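# Pull the peg fully out of its block

## Task

Draw the peg completely free of the block, so that at the end both the peg and the block rest on the table.

## Robot and tools

ROBOT. Two six-joint arms with parallel grippers, left_arm and right_arm, face each other across a table. Calibrated base positions in the scene frame: left_arm (-0.009, +0.462, +0.039) m, quat_wxyz (+0.706, 0, 0, -0.708); right_arm (-0.021, -0.457, +0.039) m, quat_wxyz (+0.713, 0, 0, +0.701). Arm names do not match image sides.

FRAME. Every reported position, orientation and velocity is in the scene frame: origin roughly between the two bases, +z up, table surface at z = +0.020 m, left_arm on the +y side. Printed hand poses may be off by a few cm, more when the arm is stretched far.

JOINTS, per arm and always in this order: waist, shoulder, elbow, wrist pitch, wrist yaw, wrist roll. Stated ranges (rad): waist -3.054..3.054, shoulder 0.000..3.142, elbow 0.000..2.356, wrist pitch -1.571..1.571, wrist yaw -1.571..1.571, wrist roll -3.142..3.142. Real ends may differ by up to 0.028 rad. Contact torque load limits (N m): 18.2, 22.5, 22.4, 5.92, 5.9, 5.54; reaching one freezes that arm for 10 s (TORQUE FAULT). A carried object's weight adds to this.

GRIPPER. Fingers point along the gripper's +x axis and close along its y axis. end_effector_position is the midpoint between the fingers, 3 to 4 cm behind the tips; only the last 1.5 cm of each pad is flat.

THE ROW. Every motion command is built from rows of 14 numbers, each in [-1, 1], always covering both arms: left_arm's 6 joint values then its opening, then right_arm's 6 joint values then its opening. The joint values are offsets, not poses: they are added to that arm's current Joint targets (as shown in the latest result), scaled so 1.0 equals 2.055 rad for waist, shoulder and elbow and 4.263 rad for the three wrist joints. Sending 0 for a joint re-commands its present target. The opening value is absolute: +1 fully open, -1 fully closed, empty fingers touching near -0.78. Closing from fully open takes at least about 0.6 s. To leave a gripper unchanged, resend its current command (see Tool commands); 0 means half-way, not no change.

TOOLS.
execute_actions(actions, cameras): actions is a list of actions; each action is a list of up to 15 rows, one per 1/30 s step, with the last row repeated if fewer are given. Within one action every row counts from the targets at that action's start, so a repeated offset in the next action moves further. An action that would push a joint more than 0.028 rad beyond its range is rejected for both arms; a malformed first action rejects the whole call. An empty actions list just reports state and images.
move(target, speed, blend, opening_speed, blocking, cameras): target is one 14-number row or a list of up to 15 rows; all rows are offsets from the same current Joint targets, not chained. Joints are interpolated together, so the hand follows a curve and does not avoid obstacles. speed in rad/s for the joint with farthest to go, 0.01 to 7, default 0.5 (one value or one per target). blend in rad rounds corners between listed targets. opening_speed (per second on the -1..+1 scale, at least 0.2) ramps the fingers gradually. blocking=false returns after about 0.5 s while motion continues. Paths take at least 0.5 s and stop short past 10 s. Result adds a move: line, e.g. done, off_target (resting more than 0.03 rad off), moving, held, fault, plus limits=held if steps were withheld.
wait(seconds 0 to 10): lets time pass holding commands; a running move keeps going.
stop(): brakes a running move.
zoom_image(camera, region [x0, y0, x1, y1] pixels, max 504x504): closer view of the latest image of cam_head_left, cam_head_right, cam_high or cam_low (each 896x504).
show_instructions(): shows the reference pages. read_manual(section="licences"): URDF licence texts. finished_scene(scene=1): ends the scene irreversibly.

RESULT LINES. Joint positions and Joint velocities list each arm's six joints (rad, rad/s) plus pad gap (m; 0.080 open). "within noise" means the arm is still. Joint targets are the base for your next offsets. grip_measured is the opening on the command scale (up to about 2 mm error); grip_effort_n is motor effort in N, negative closing, not pad force. Joint torques and External joint torques (positive toward larger angles; an outside push toward larger angles lowers the external value) hint at contact. Other lines: "joint sent to its limit", "joint command not followed" (clearance check altered targets), blocked (an arm was stopped far from its goal), MOTOR HOT and OVER-TEMPERATURE FAULT.

MOTION LIMITS. Per step a joint target stays within 0.368 rad (first three joints) or 0.763 rad (wrists) of the measured angle, and targets that put the hand over 70 mm from where it is get scaled back, so big offsets may need several actions.

GRASPING. Note grip_measured when pads first touch the peg, then command about 0.08 below it for full force, less for a lighter hold. Parts under 5 mm wide get less force.

AVOID. Letting the peg or block fall or leave the table; releasing a moving part; fast impacts or hard pressing against the block or table; any contact or gripping between the two arms (can fail the task); holding loads or stretched poses for long (motor heat); pressing toward unreachable poses. If an arm is stuck pressing, command its targets back past its measured positions. Loose objects may be nudged occasionally by outside disturbances.

Each tool is called after "Emit:" as name([rows], argument=value, ...), one row to a line, values as JSON.

Reference images:

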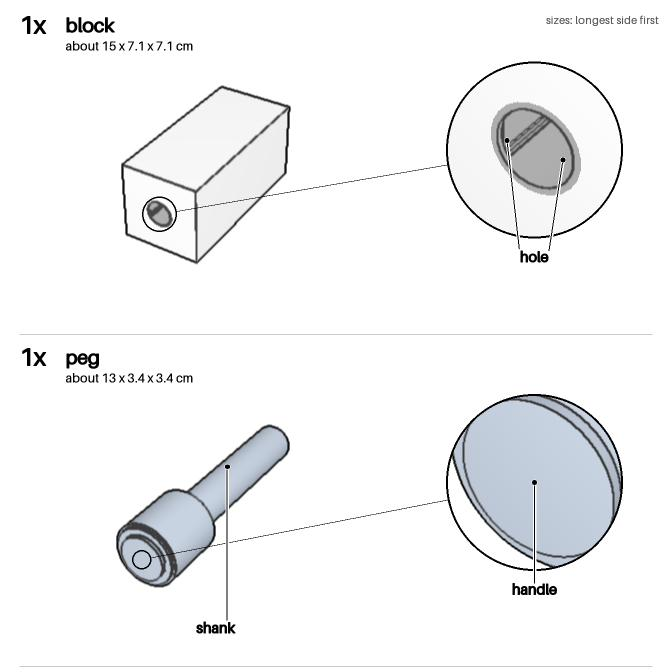

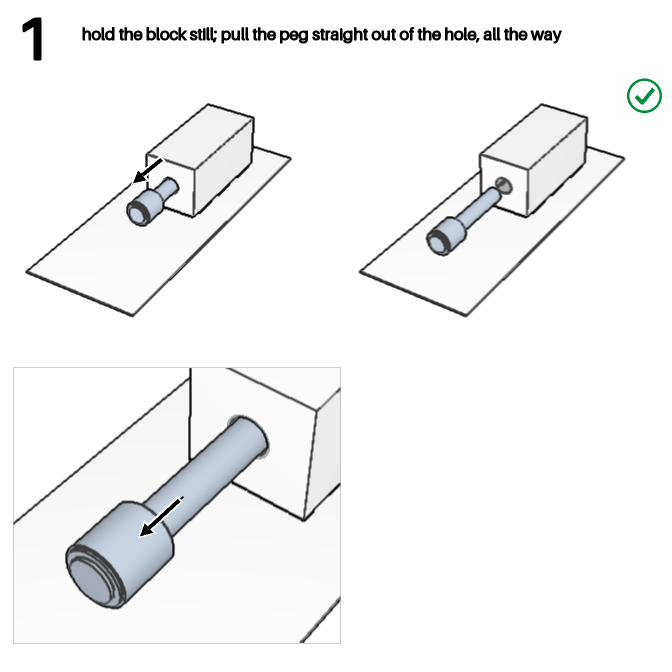

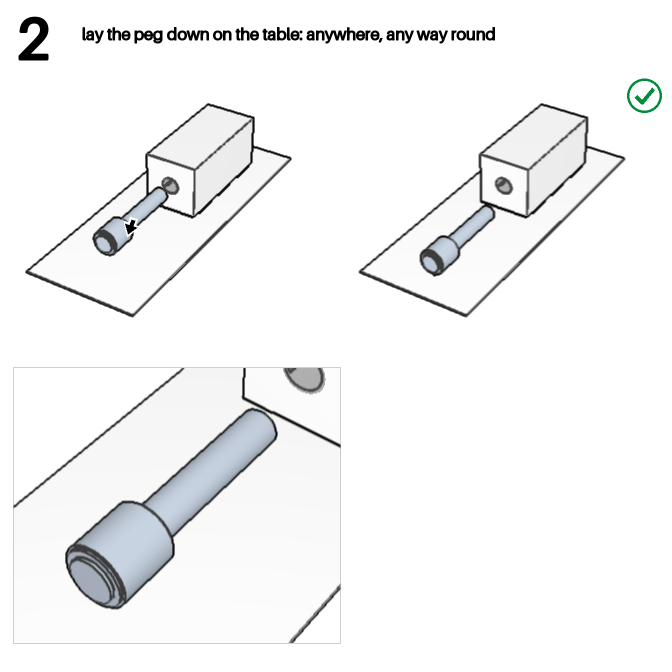

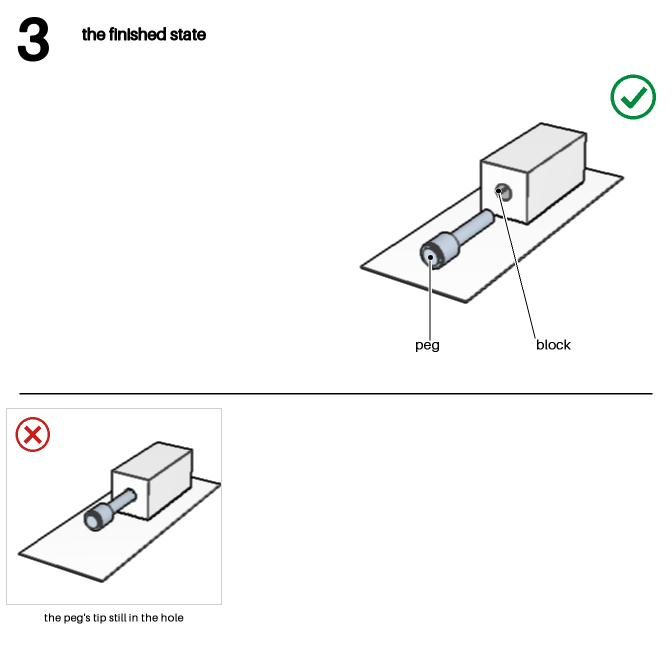

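## Session

Emit:
execute_actions(actions=[])

Scene clock: 0.00 s.
left_arm: end_effector_position=(+0.3161, +0.2501, +0.1595) grip_measured=+1.000 grip_effort_n=n/a end_effector_quat_wxyz=(+0.689, +0.397, +0.269, -0.544) | right_arm: end_effector_position=(+0.1770, -0.3676, +0.2336) grip_measured=+1.000 grip_effort_n=n/a end_effector_quat_wxyz=(+0.988, +0.144, +0.049, -0.019)
Joint positions: left_arm=[1.144 1.636 1.127 -0.539 0.387 1.018 0.08] | right_arm=[-0.465 0.485 0.239 0.02 1.101 0.491 0.08]
Joint velocities: within noise
Joint torques (N m): no reading
External joint torques (N m): no reading
Motor temperatures (°C): left_arm=[27 27 27 29 32 32] | right_arm=[30 29 28 28 29 32]
Heat: left arm: hottest wrist yaw 32 °C (+0.0 °C/min); right arm: hottest wrist roll 32 °C (+0.0 °C/min).
Joint targets: left_arm=[1.144 1.635 1.129 -0.537 0.388 1.018] | right_arm=[-0.465 0.484 0.241 0.022 1.102 0.491]
Tool commands: left_gripper/opening=+1.0 right_gripper/opening=+1.0

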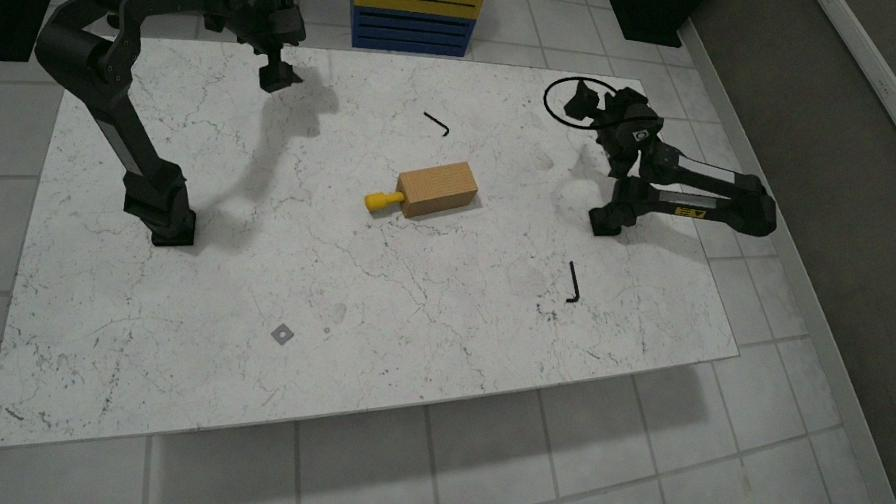

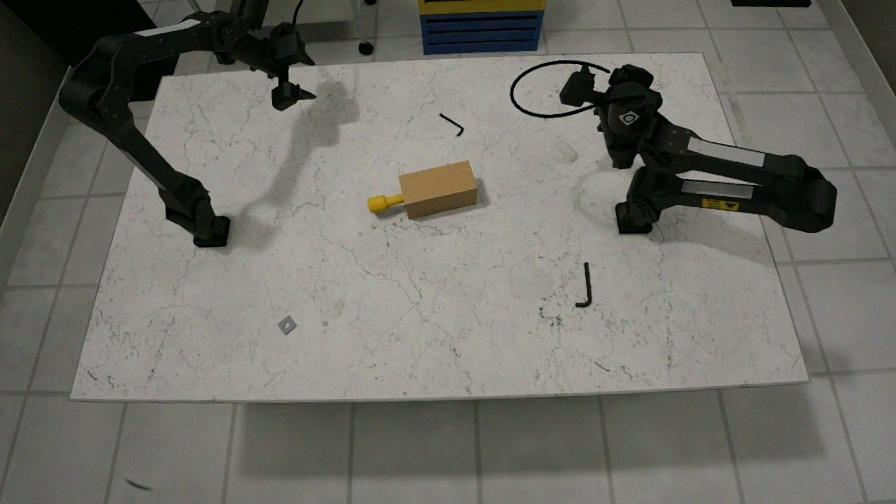

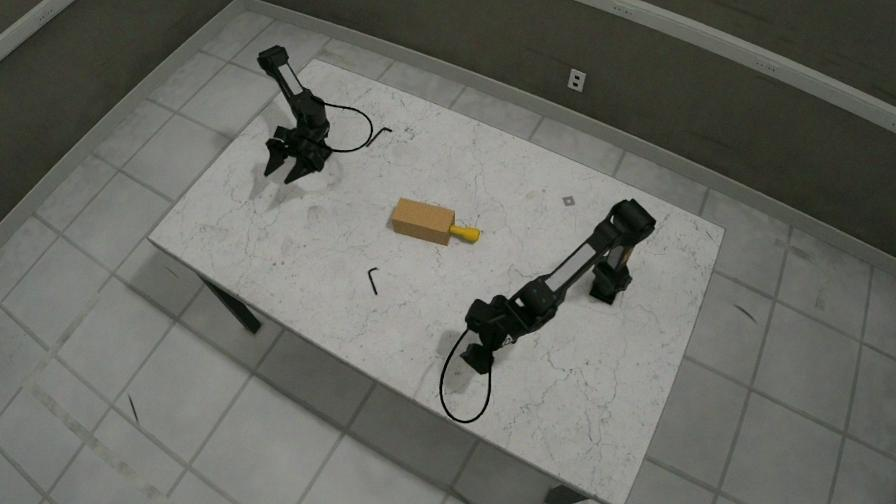

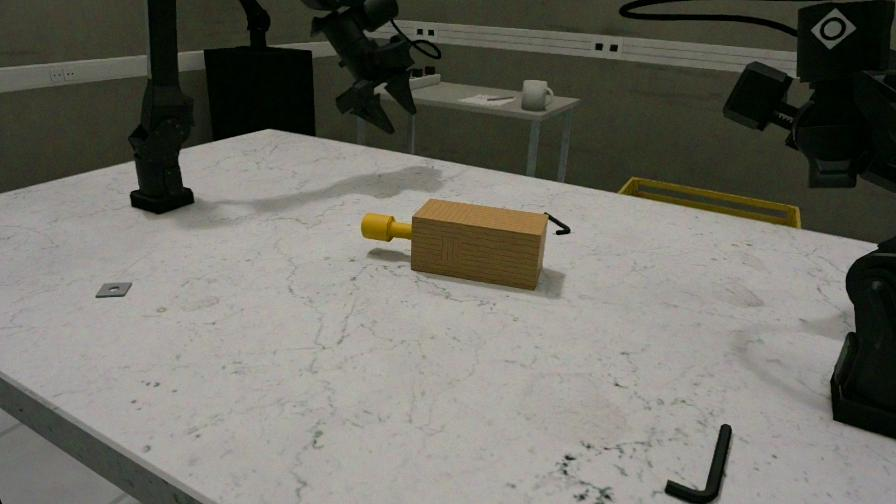

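Emit:
zoom_image(camera="cam_head_right", region=[340, 130, 520, 240])

Emit:
zoom_image(camera="cam_head_right", region=[140, 0, 700, 260])

Emit:
zoom_image(camera="cam_low", region=[320, 150, 620, 320])

Scaled by 2.800.

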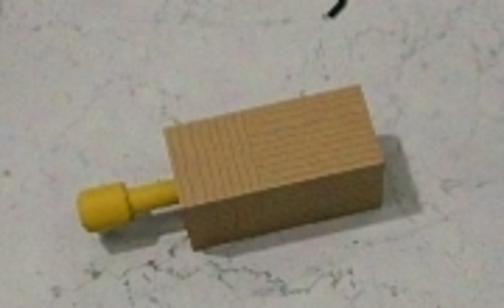

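Region (140, 0, 700, 260) is 560x260 pixels. A region can be at most 504 by 504 pixels.

Scaled by 1.680.

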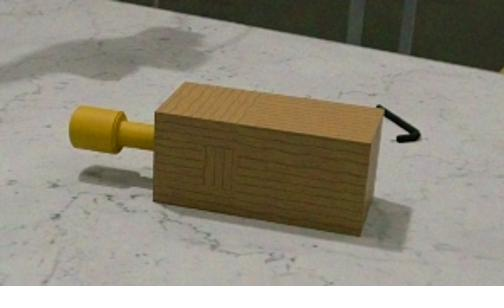

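Emit:
move(target=[-0.4837,0.1599,0.2733,-0.1785,-0.0910,-0.2653,1,0.1114,0.8218,0.8773,-0.3434,-0.2585,0.5011,1], speed=0.9)

Emit:
zoom_image(camera="cam_head_right", region=[300, 80, 560, 280])

Emit:
zoom_image(camera="cam_low", region=[300, 40, 650, 320])

Scene clock: 32.10 s.
left_arm: end_effector_position=(+0.0924, +0.1005, +0.1594) grip_measured=+1.000 grip_effort_n=-0.2 end_effector_quat_wxyz=(+0.568, +0.401, +0.545, -0.469) | right_arm: end_effector_position=(+0.1193, -0.0795, +0.2042) grip_measured=+1.000 grip_effort_n=-0.2 end_effector_quat_wxyz=(+0.654, +0.429, +0.567, -0.257)
Joint positions: left_arm=[0.302 1.901 1.599 -1.187 0.061 0.051 0.08] | right_arm=[-0.274 1.898 1.748 -1.208 0.173 2.284 0.08]
Joint velocities: within noise
Joint torques (N m): left_arm=[-0.2 -8.23 6.02 0.38 0.02 0.21] | right_arm=[-0.26 -8.51 4.3 0.84 0.35 -0.22]
External joint torques (N m): left_arm=[-0.17 -0.02 0.24 -0.09 -0.03 0.2] | right_arm=[-0.22 -0.25 -1.56 0.23 0.21 -0.21]
Motor temperatures (°C): left_arm=[27 34 30 30 32 32] | right_arm=[30 30 32 31 29 32]
Heat: left arm: hottest shoulder 34 °C (+13.1 °C/min); right arm: hottest elbow 32 °C (+7.5 °C/min).
Joint targets: left_arm=[0.300 1.900 1.596 -1.185 0.060 0.057] | right_arm=[-0.276 1.888 1.745 -1.204 0.178 2.280]
move: held (left_arm, right_arm; a check stopped the path); limits=held; left_arm: the wrist roll is farthest, 0.164 rad from its target; right_arm: the wrist roll is farthest, 0.343 rad from its target
joint command not followed: on one or more control steps a check withheld the commanded joint targets of the left arm, and it was not sent them on those steps.
cause: the commanded joint targets, or the way to them, would bring a part of the robot too close to another arm (a part of this arm just beyond the wrist pitch and a part of the right arm just beyond the wrist pitch, at the place that arm was heading or pushing toward when its own hold began).
joint command not followed: on one or more control steps a check withheld the commanded joint targets of the right arm, and it was not sent them on those steps.
cause: the commanded joint targets, or the way to them, would bring a part of the robot too close to another arm (a part of this arm just beyond the wrist pitch and a part of the left arm just beyond the wrist pitch, along the way the arms are being sent, or toward where that arm still pushes).

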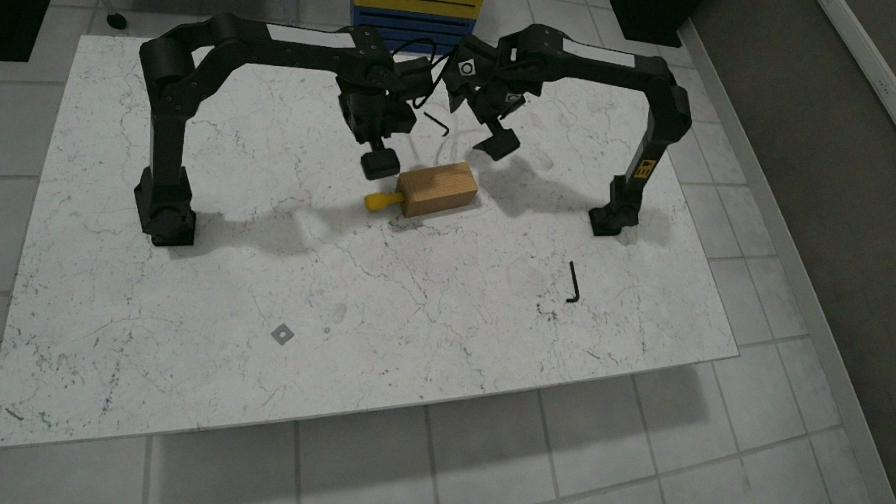

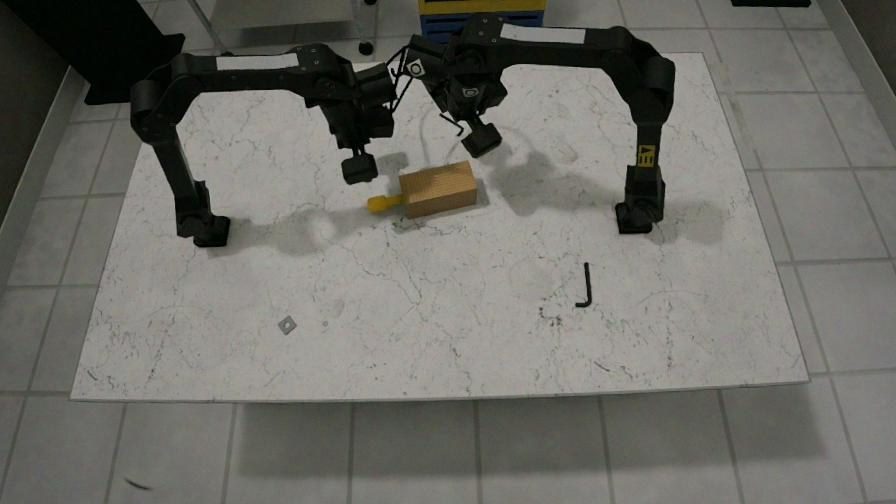

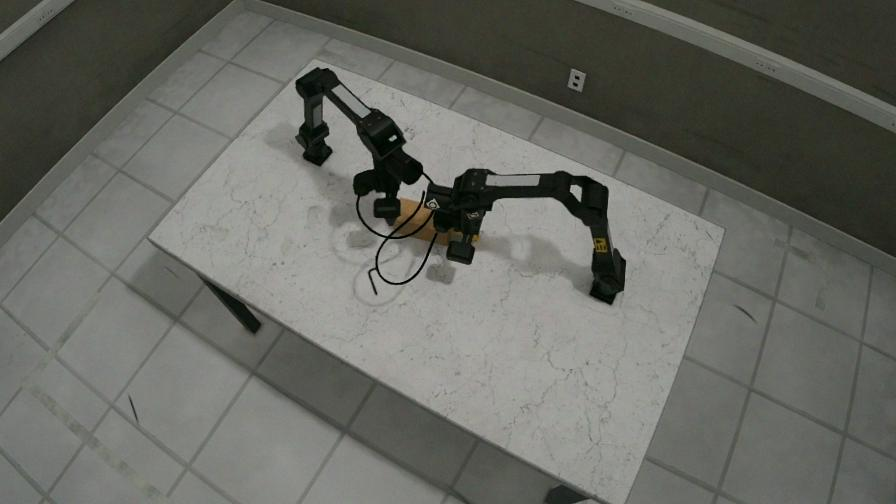

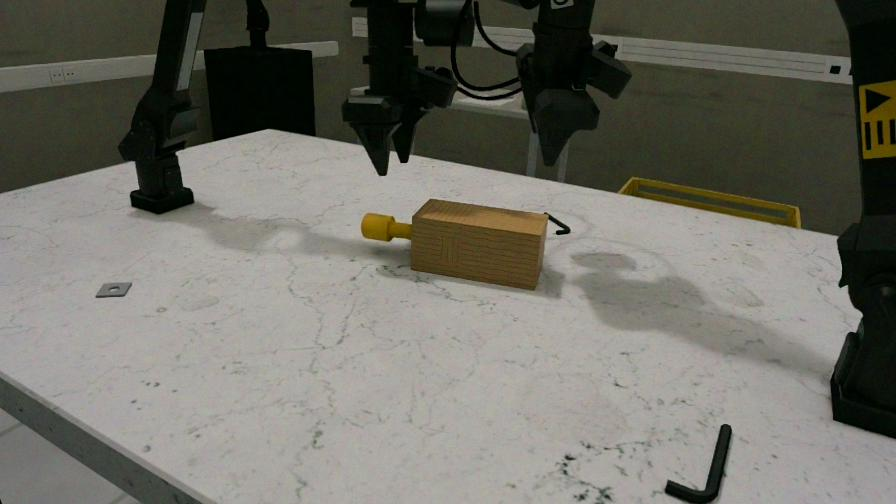

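Scaled by 1.938.

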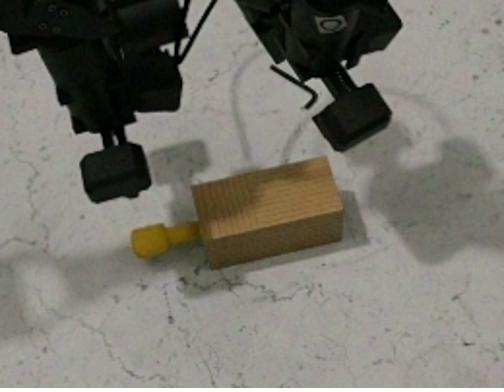

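Scaled by 1.440.

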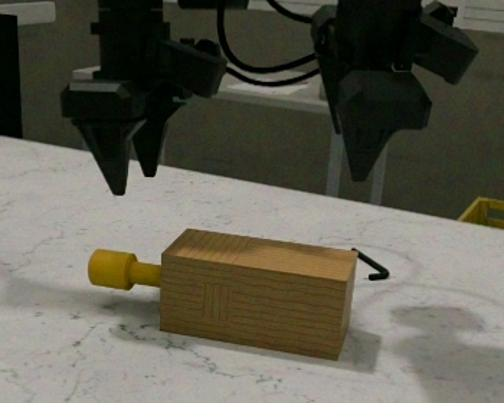

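Emit:
move(target=[-0.0891,-0.1513,-0.2754,0.1623,-0.0313,-0.0434,1,-0.0686,-0.0993,-0.272,0.1285,-0.1183,-0.6817,1], speed=1.0)

Emit:
zoom_image(camera="cam_head_right", region=[320, 100, 540, 240])

Emit:
zoom_image(camera="cam_head_left", region=[320, 100, 540, 240])

Emit:
zoom_image(camera="cam_low", region=[320, 120, 640, 320])

Emit:
zoom_image(camera="cam_high", region=[340, 150, 540, 290])

Scene clock: 54.20 s.
left_arm: end_effector_position=(+0.0445, +0.0914, +0.1354) grip_measured=+1.000 grip_effort_n=-0.2 end_effector_quat_wxyz=(+0.684, +0.308, +0.400, -0.527) | right_arm: end_effector_position=(+0.0946, -0.0919, +0.1436) grip_measured=+1.000 grip_effort_n=-3.0 end_effector_quat_wxyz=(+0.524, -0.399, +0.312, +0.685)
Joint positions: left_arm=[0.119 1.605 1.039 -0.497 -0.069 -0.125 0.08] | right_arm=[-0.414 1.701 1.192 -0.661 -0.322 -0.622 0.08]
Joint velocities: within noise
Joint torques (N m): left_arm=[-0.18 -8.11 5.78 1.02 -0.21 -0.09] | right_arm=[-0.34 -8.25 4.21 1.3 -0.36 -0.21]
External joint torques (N m): left_arm=[-0.19 -1.6 -0.49 -0.11 -0.16 -0.09] | right_arm=[-0.34 -1.27 -1.8 0.38 -0.15 -0.21]
Motor temperatures (°C): left_arm=[27 36 30 30 32 32] | right_arm=[30 38 32 31 29 32]
Heat: left arm: hottest shoulder 36 °C (+10.0 °C/min); right arm: hottest shoulder 38 °C (+10.0 °C/min).
Joint targets: left_arm=[0.117 1.589 1.030 -0.494 -0.073 -0.128] | right_arm=[-0.417 1.684 1.186 -0.656 -0.327 -0.626]
move: done

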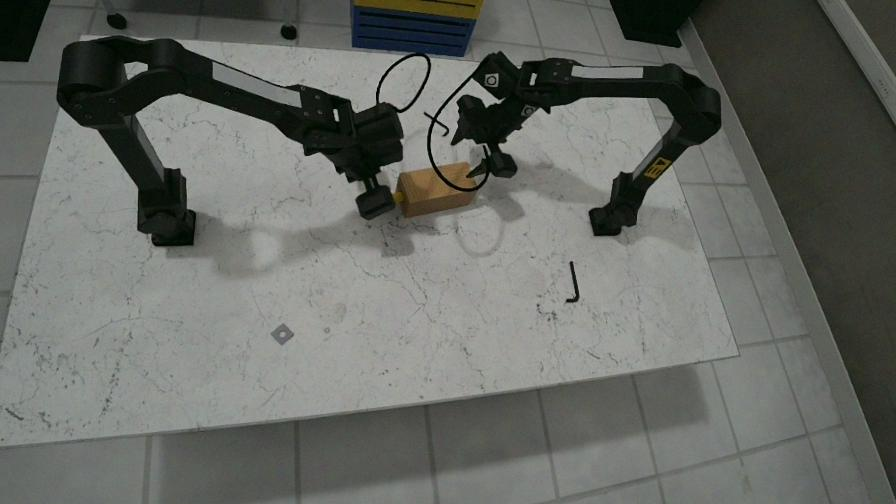

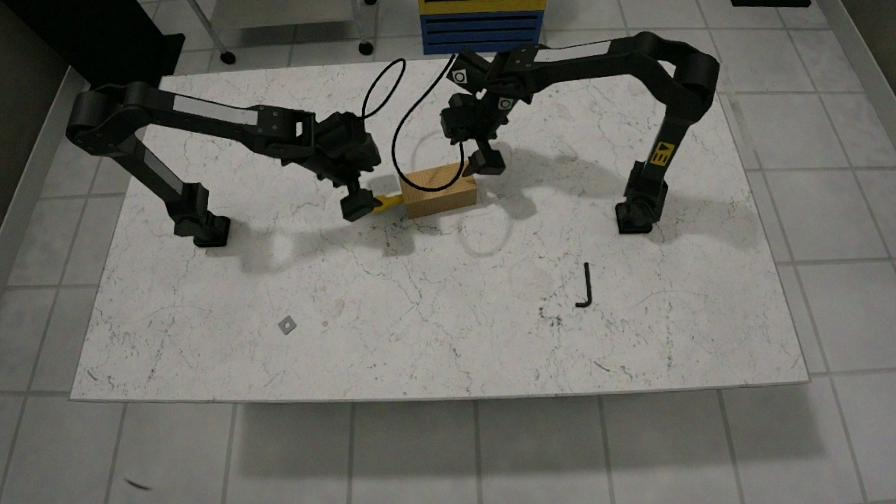

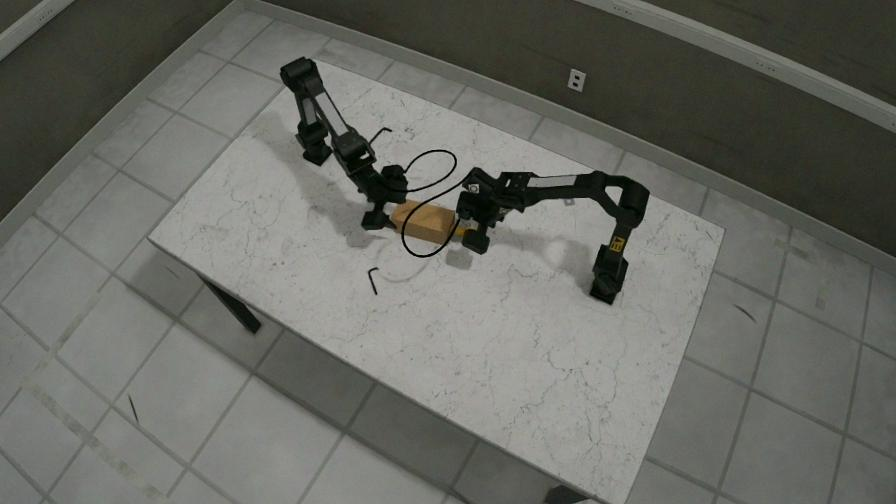

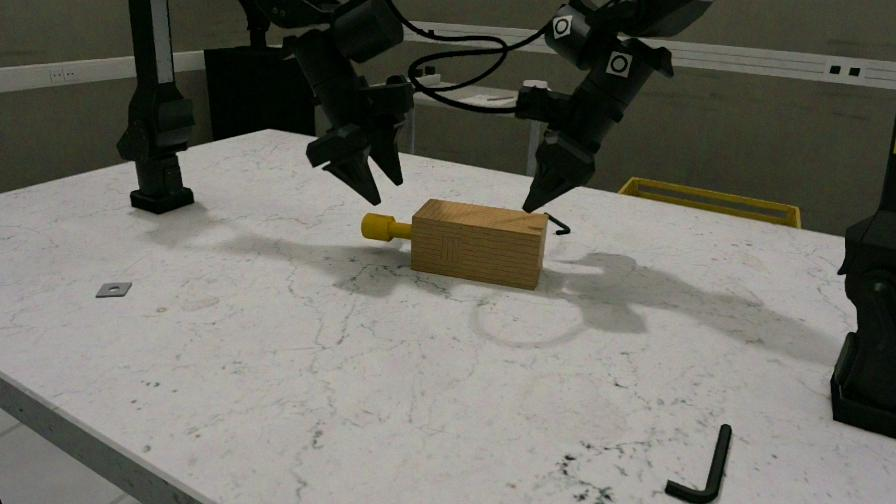

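Scaled by 2.291.

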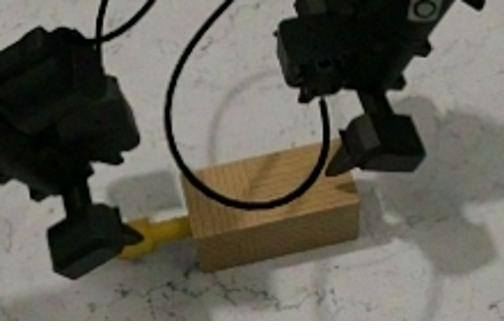

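Scaled by 2.291.

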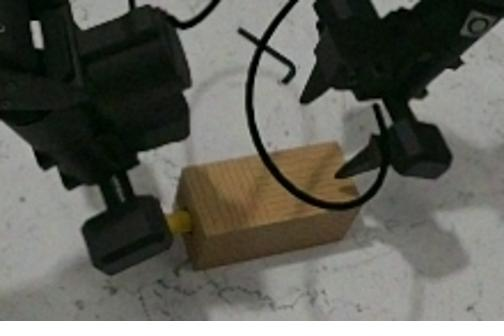

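Scaled by 1.575.

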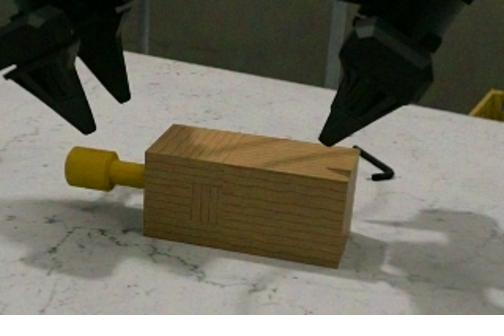

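Scaled by 2.520.

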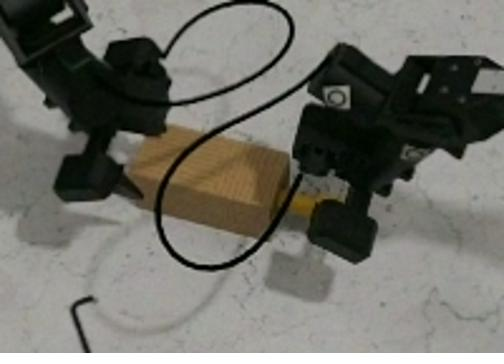

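Emit:
move(target=[-0.0133,0.0530,-0.0684,0.0583,-0.0033,-0.0056,1,0.0331,-0.0255,-0.0528,0.0179,0.0068,0.0152,1], speed=0.25)

Emit:
zoom_image(camera="cam_head_right", region=[340, 130, 520, 240])

Emit:
zoom_image(camera="cam_head_left", region=[340, 130, 520, 240])

Emit:
zoom_image(camera="cam_low", region=[320, 150, 620, 320])

Scene clock: 69.63 s.
left_arm: end_effector_position=(+0.0368, +0.0878, +0.0862) grip_measured=+1.000 grip_effort_n=-0.2 end_effector_quat_wxyz=(+0.689, +0.299, +0.392, -0.532) | right_arm: end_effector_position=(+0.0698, -0.0992, +0.1326) grip_measured=+1.000 grip_effort_n=-2.6 end_effector_quat_wxyz=(+0.524, -0.399, +0.309, +0.686)
Joint positions: left_arm=[0.092 1.686 0.898 -0.248 -0.084 -0.149 0.08] | right_arm=[-0.352 1.648 1.084 -0.584 -0.298 -0.566 0.08]
Joint velocities: within noise
Joint torques (N m): left_arm=[-0.18 -5.1 5.5 1.08 -0.2 -0.09] | right_arm=[0.19 -7.69 4.23 1.36 -0.15 0.14]
External joint torques (N m): left_arm=[-0.16 1.51 -0.27 -0.07 -0.15 -0.09] | right_arm=[0.19 -1.08 -1.78 0.4 0.04 0.14]
Motor temperatures (°C): left_arm=[27 36 30 31 32 32] | right_arm=[30 42 33 31 29 32]
Heat: left arm: hottest shoulder 36 °C (+6.0 °C/min); right arm: hottest shoulder 42 °C (+13.1 °C/min).
Joint targets: left_arm=[0.090 1.698 0.890 -0.245 -0.087 -0.152] | right_arm=[-0.349 1.631 1.078 -0.580 -0.298 -0.561]
move: done

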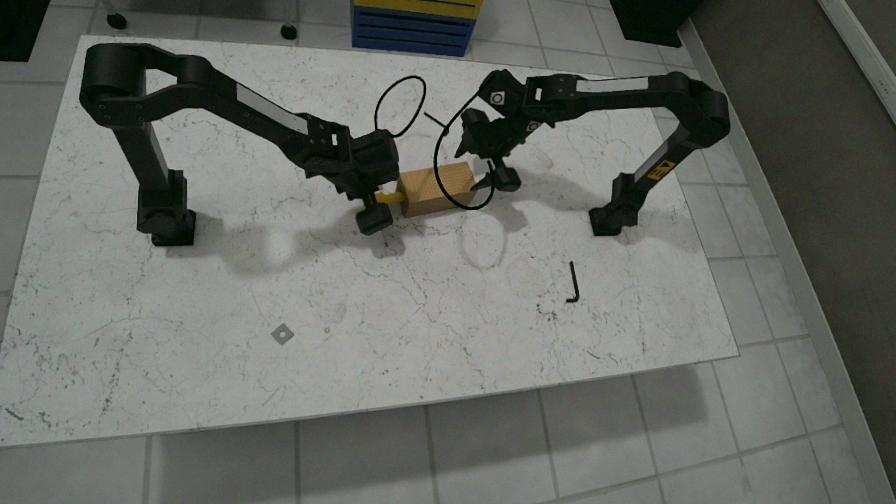

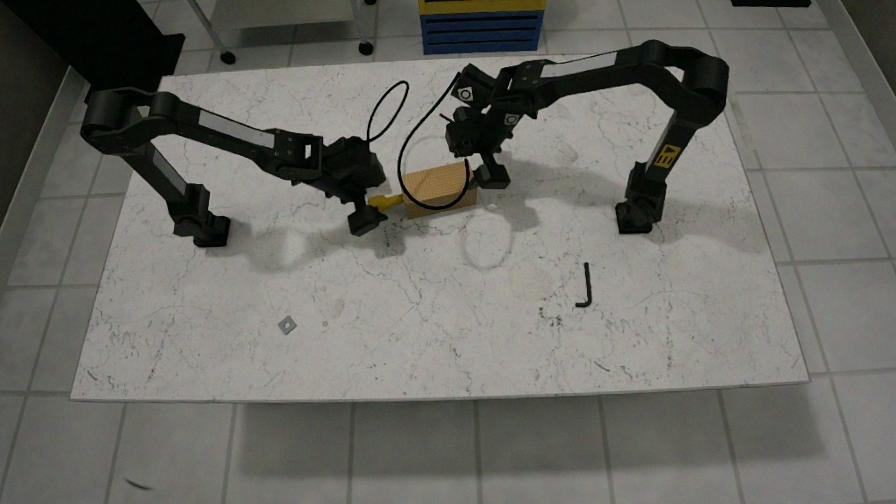

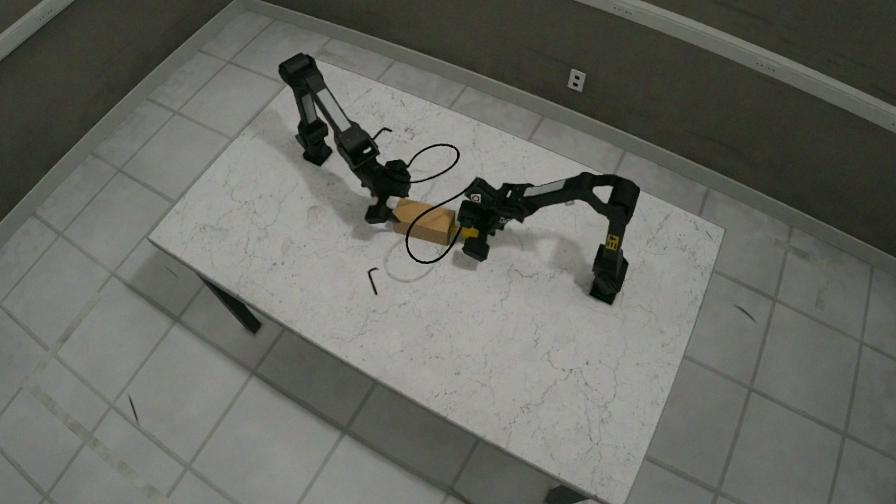

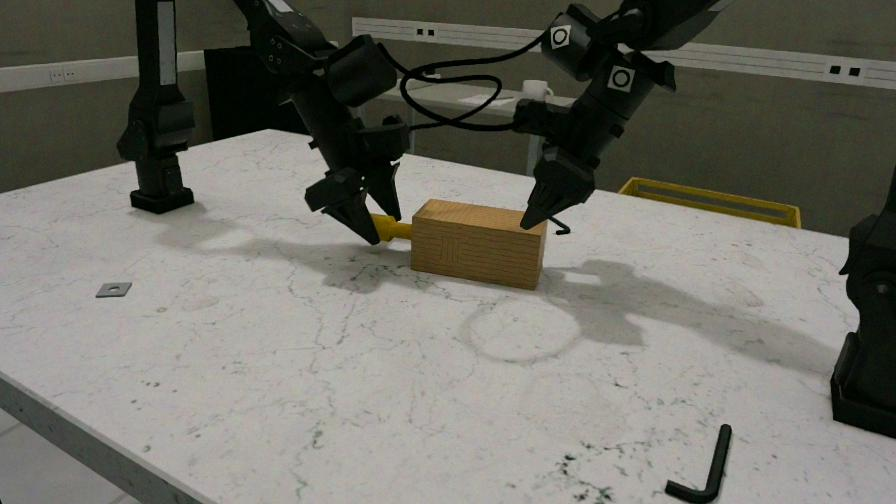

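Scaled by 2.800.

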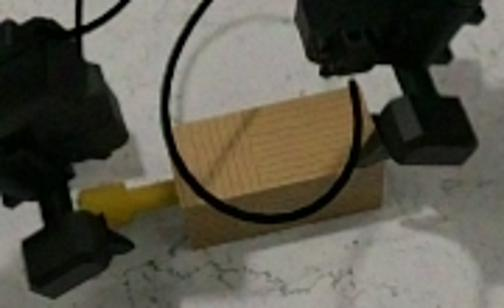

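Scaled by 2.800.

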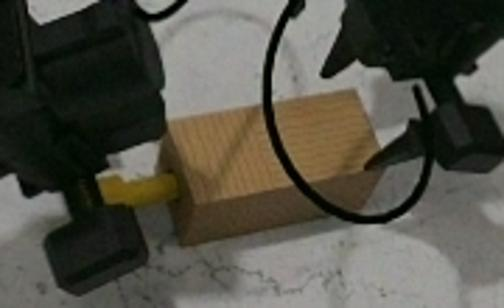

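Scaled by 1.680.

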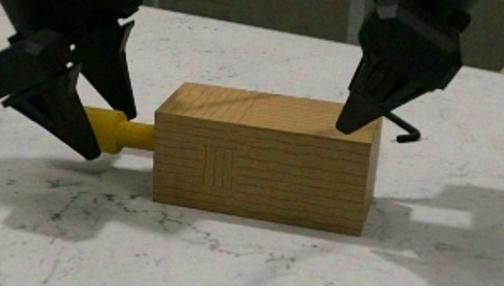

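Emit:
move([
  [-0.0023,-0.0142,-0.0165,0.0009,0,0,1,0,0.0238,-0.0432,0.0321,0,0,1],
  [-0.0023,-0.0142,-0.0165,0.0009,0,0,1,0,0.0466,-0.0696,0.0559,0,0,1],
], speed=0.12)

Emit:
zoom_image(camera="cam_head_left", region=[340, 130, 520, 240])

Emit:
zoom_image(camera="cam_low", region=[320, 150, 620, 320])

Scene clock: 82.97 s.
left_arm: end_effector_position=(+0.0343, +0.0976, +0.0762) grip_measured=+1.000 grip_effort_n=0.2 end_effector_quat_wxyz=(+0.683, +0.309, +0.399, -0.528) | right_arm: end_effector_position=(+0.0695, -0.0986, +0.0845) grip_measured=+1.000 grip_effort_n=-2.6 end_effector_quat_wxyz=(+0.530, -0.396, +0.299, +0.688)
Joint positions: left_arm=[0.088 1.685 0.864 -0.244 -0.084 -0.149 0.08] | right_arm=[-0.35 1.716 0.94 -0.347 -0.298 -0.566 0.08]
Joint velocities: within noise
Joint torques (N m): left_arm=[-0.12 -8.08 5.22 1.04 -0.19 -0.08] | right_arm=[0.11 -5.08 3.94 1.45 -0.15 0.12]
External joint torques (N m): left_arm=[-0.08 -1.61 -0.42 -0.08 -0.14 -0.08] | right_arm=[0.04 1.58 -1.65 0.44 0.05 0.12]
Motor temperatures (°C): left_arm=[27 36 30 32 32 32] | right_arm=[30 41 33 32 29 32]
Heat: left arm: hottest shoulder 36 °C (+3.0 °C/min); right arm: hottest shoulder 41 °C (+12.0 °C/min).
Joint targets: left_arm=[0.085 1.669 0.856 -0.241 -0.087 -0.152] | right_arm=[-0.349 1.727 0.935 -0.342 -0.298 -0.561]
move: done

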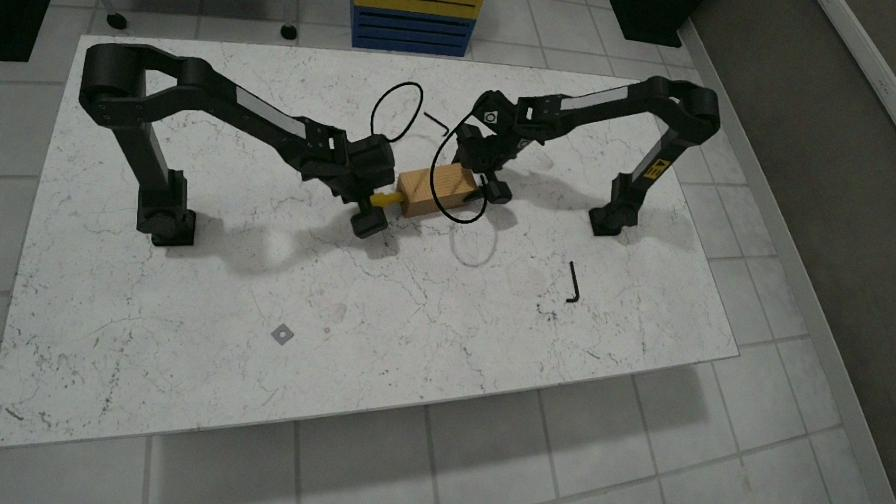

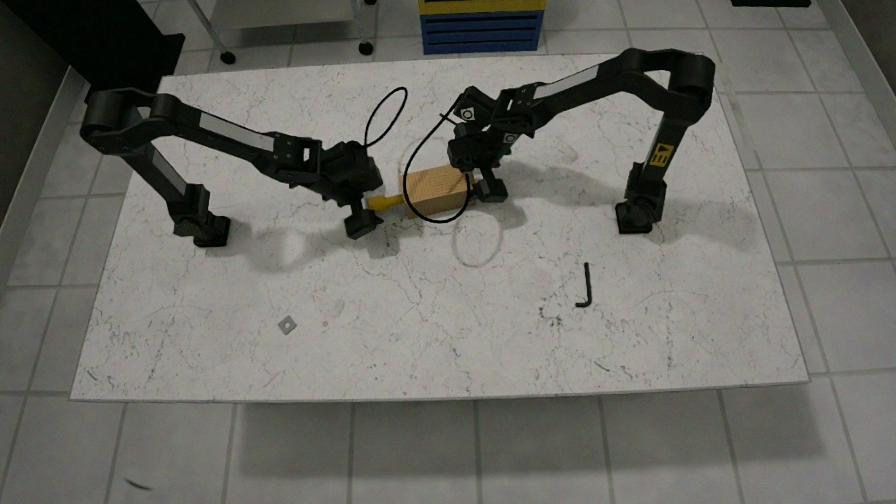

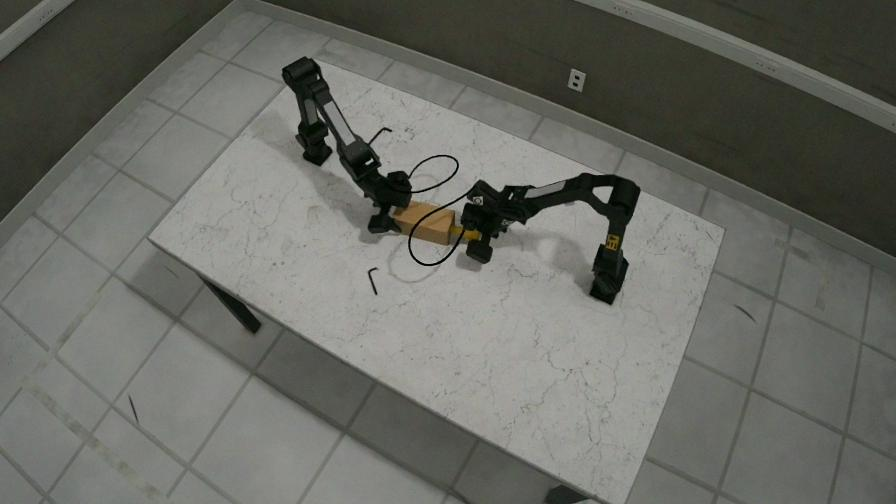

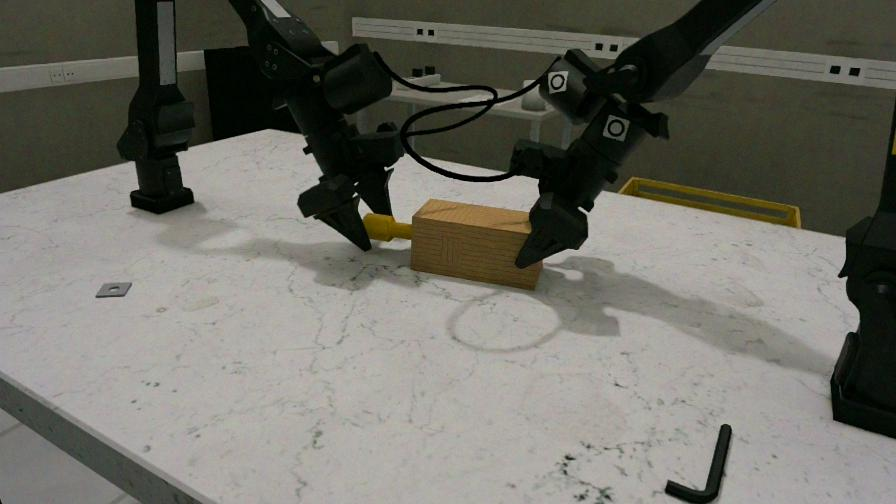

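Scaled by 2.800.

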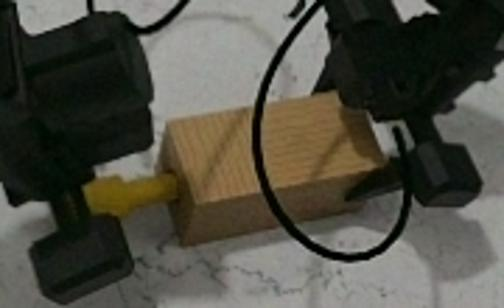

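Scaled by 1.680.

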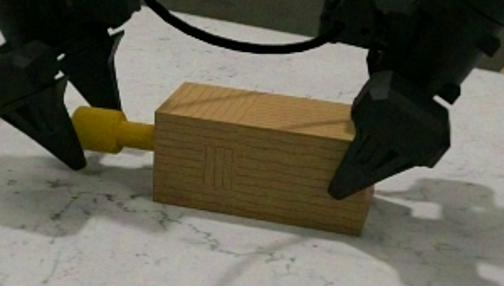

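Emit:
move(target=[0.002,0.0018,0.0202,-0.0088,0,0,1,0,0,0,0,0,0,0.65], speed=0.15, opening_speed=0.3)

Emit:
zoom_image(camera="cam_head_left", region=[340, 130, 520, 240])

Emit:
zoom_image(camera="cam_low", region=[320, 150, 620, 320])

Scene clock: 89.13 s.
left_arm: end_effector_position=(+0.0343, +0.0971, +0.0794) grip_measured=+1.000 grip_effort_n=0.2 end_effector_quat_wxyz=(+0.681, +0.313, +0.403, -0.525) | right_arm: end_effector_position=(+0.0684, -0.0988, +0.0840) grip_measured=+0.757 grip_effort_n=-83.5 end_effector_quat_wxyz=(+0.528, -0.396, +0.299, +0.689)
Joint positions: left_arm=[0.088 1.685 0.886 -0.278 -0.084 -0.149 0.08] | right_arm=[-0.349 1.716 0.938 -0.347 -0.301 -0.566 0.069]
Joint velocities: within noise
Joint torques (N m): left_arm=[0.13 -7.67 7.71 0.83 -0.19 -0.09] | right_arm=[-0.07 -5.06 4.07 1.47 -0.07 0.13]
External joint torques (N m): left_arm=[0.08 -1.14 2.03 -0.27 -0.12 -0.09] | right_arm=[-0.12 1.61 -1.47 0.49 0.13 0.13]
Motor temperatures (°C): left_arm=[27 36 30 32 32 32] | right_arm=[30 41 33 32 29 32]
Heat: left arm: hottest shoulder 36 °C (+3.0 °C/min); right arm: hottest shoulder 41 °C (+12.2 °C/min).
Joint targets: left_arm=[0.089 1.672 0.897 -0.279 -0.087 -0.152] | right_arm=[-0.349 1.727 0.934 -0.342 -0.298 -0.561]
move: done

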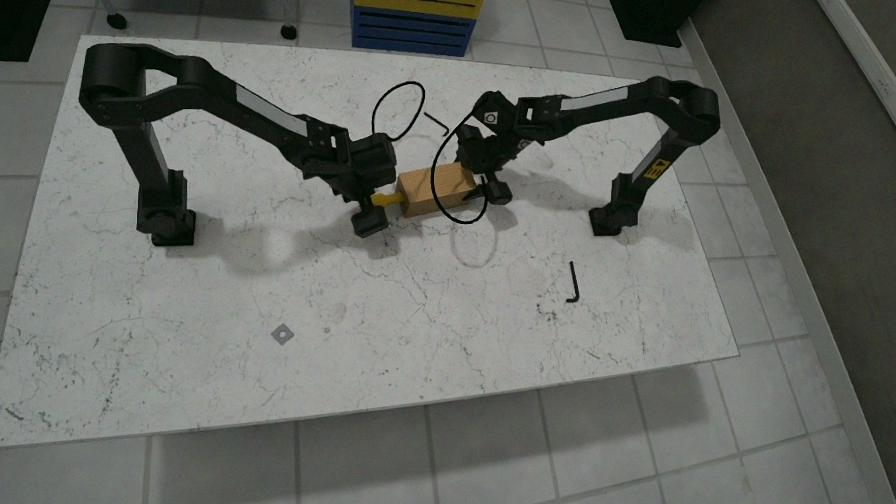

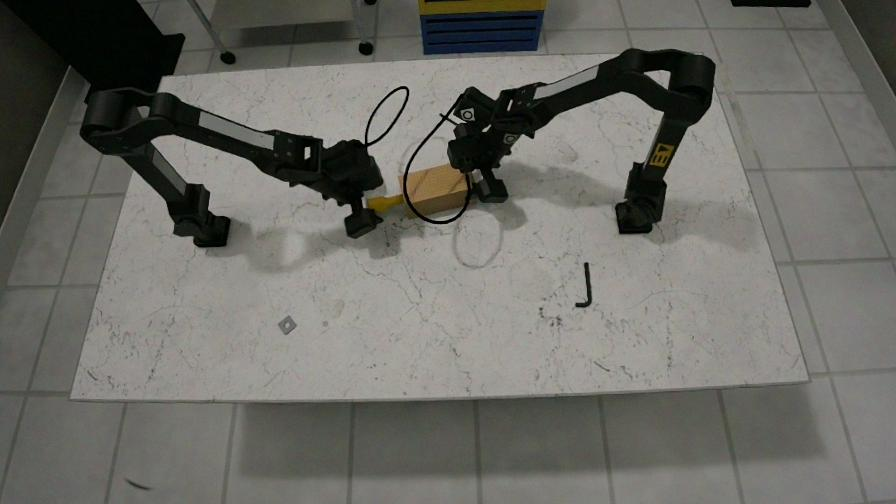

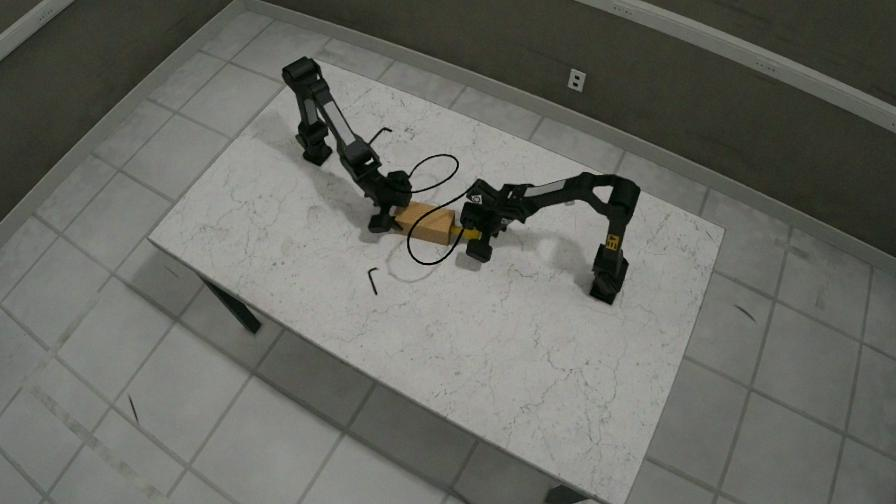

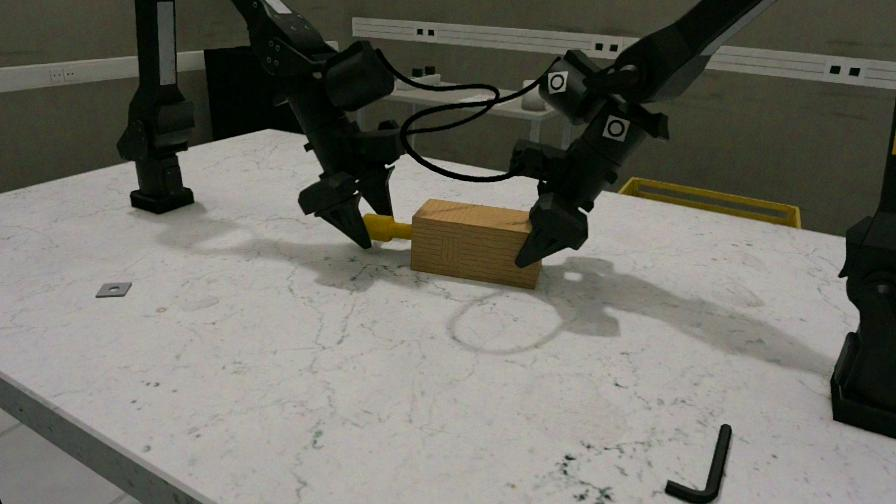

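Scaled by 2.800.

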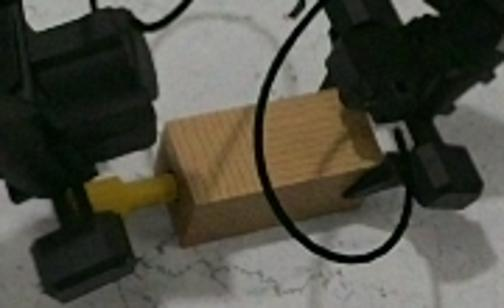

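Scaled by 1.680.

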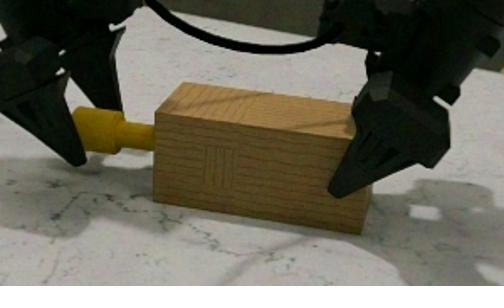

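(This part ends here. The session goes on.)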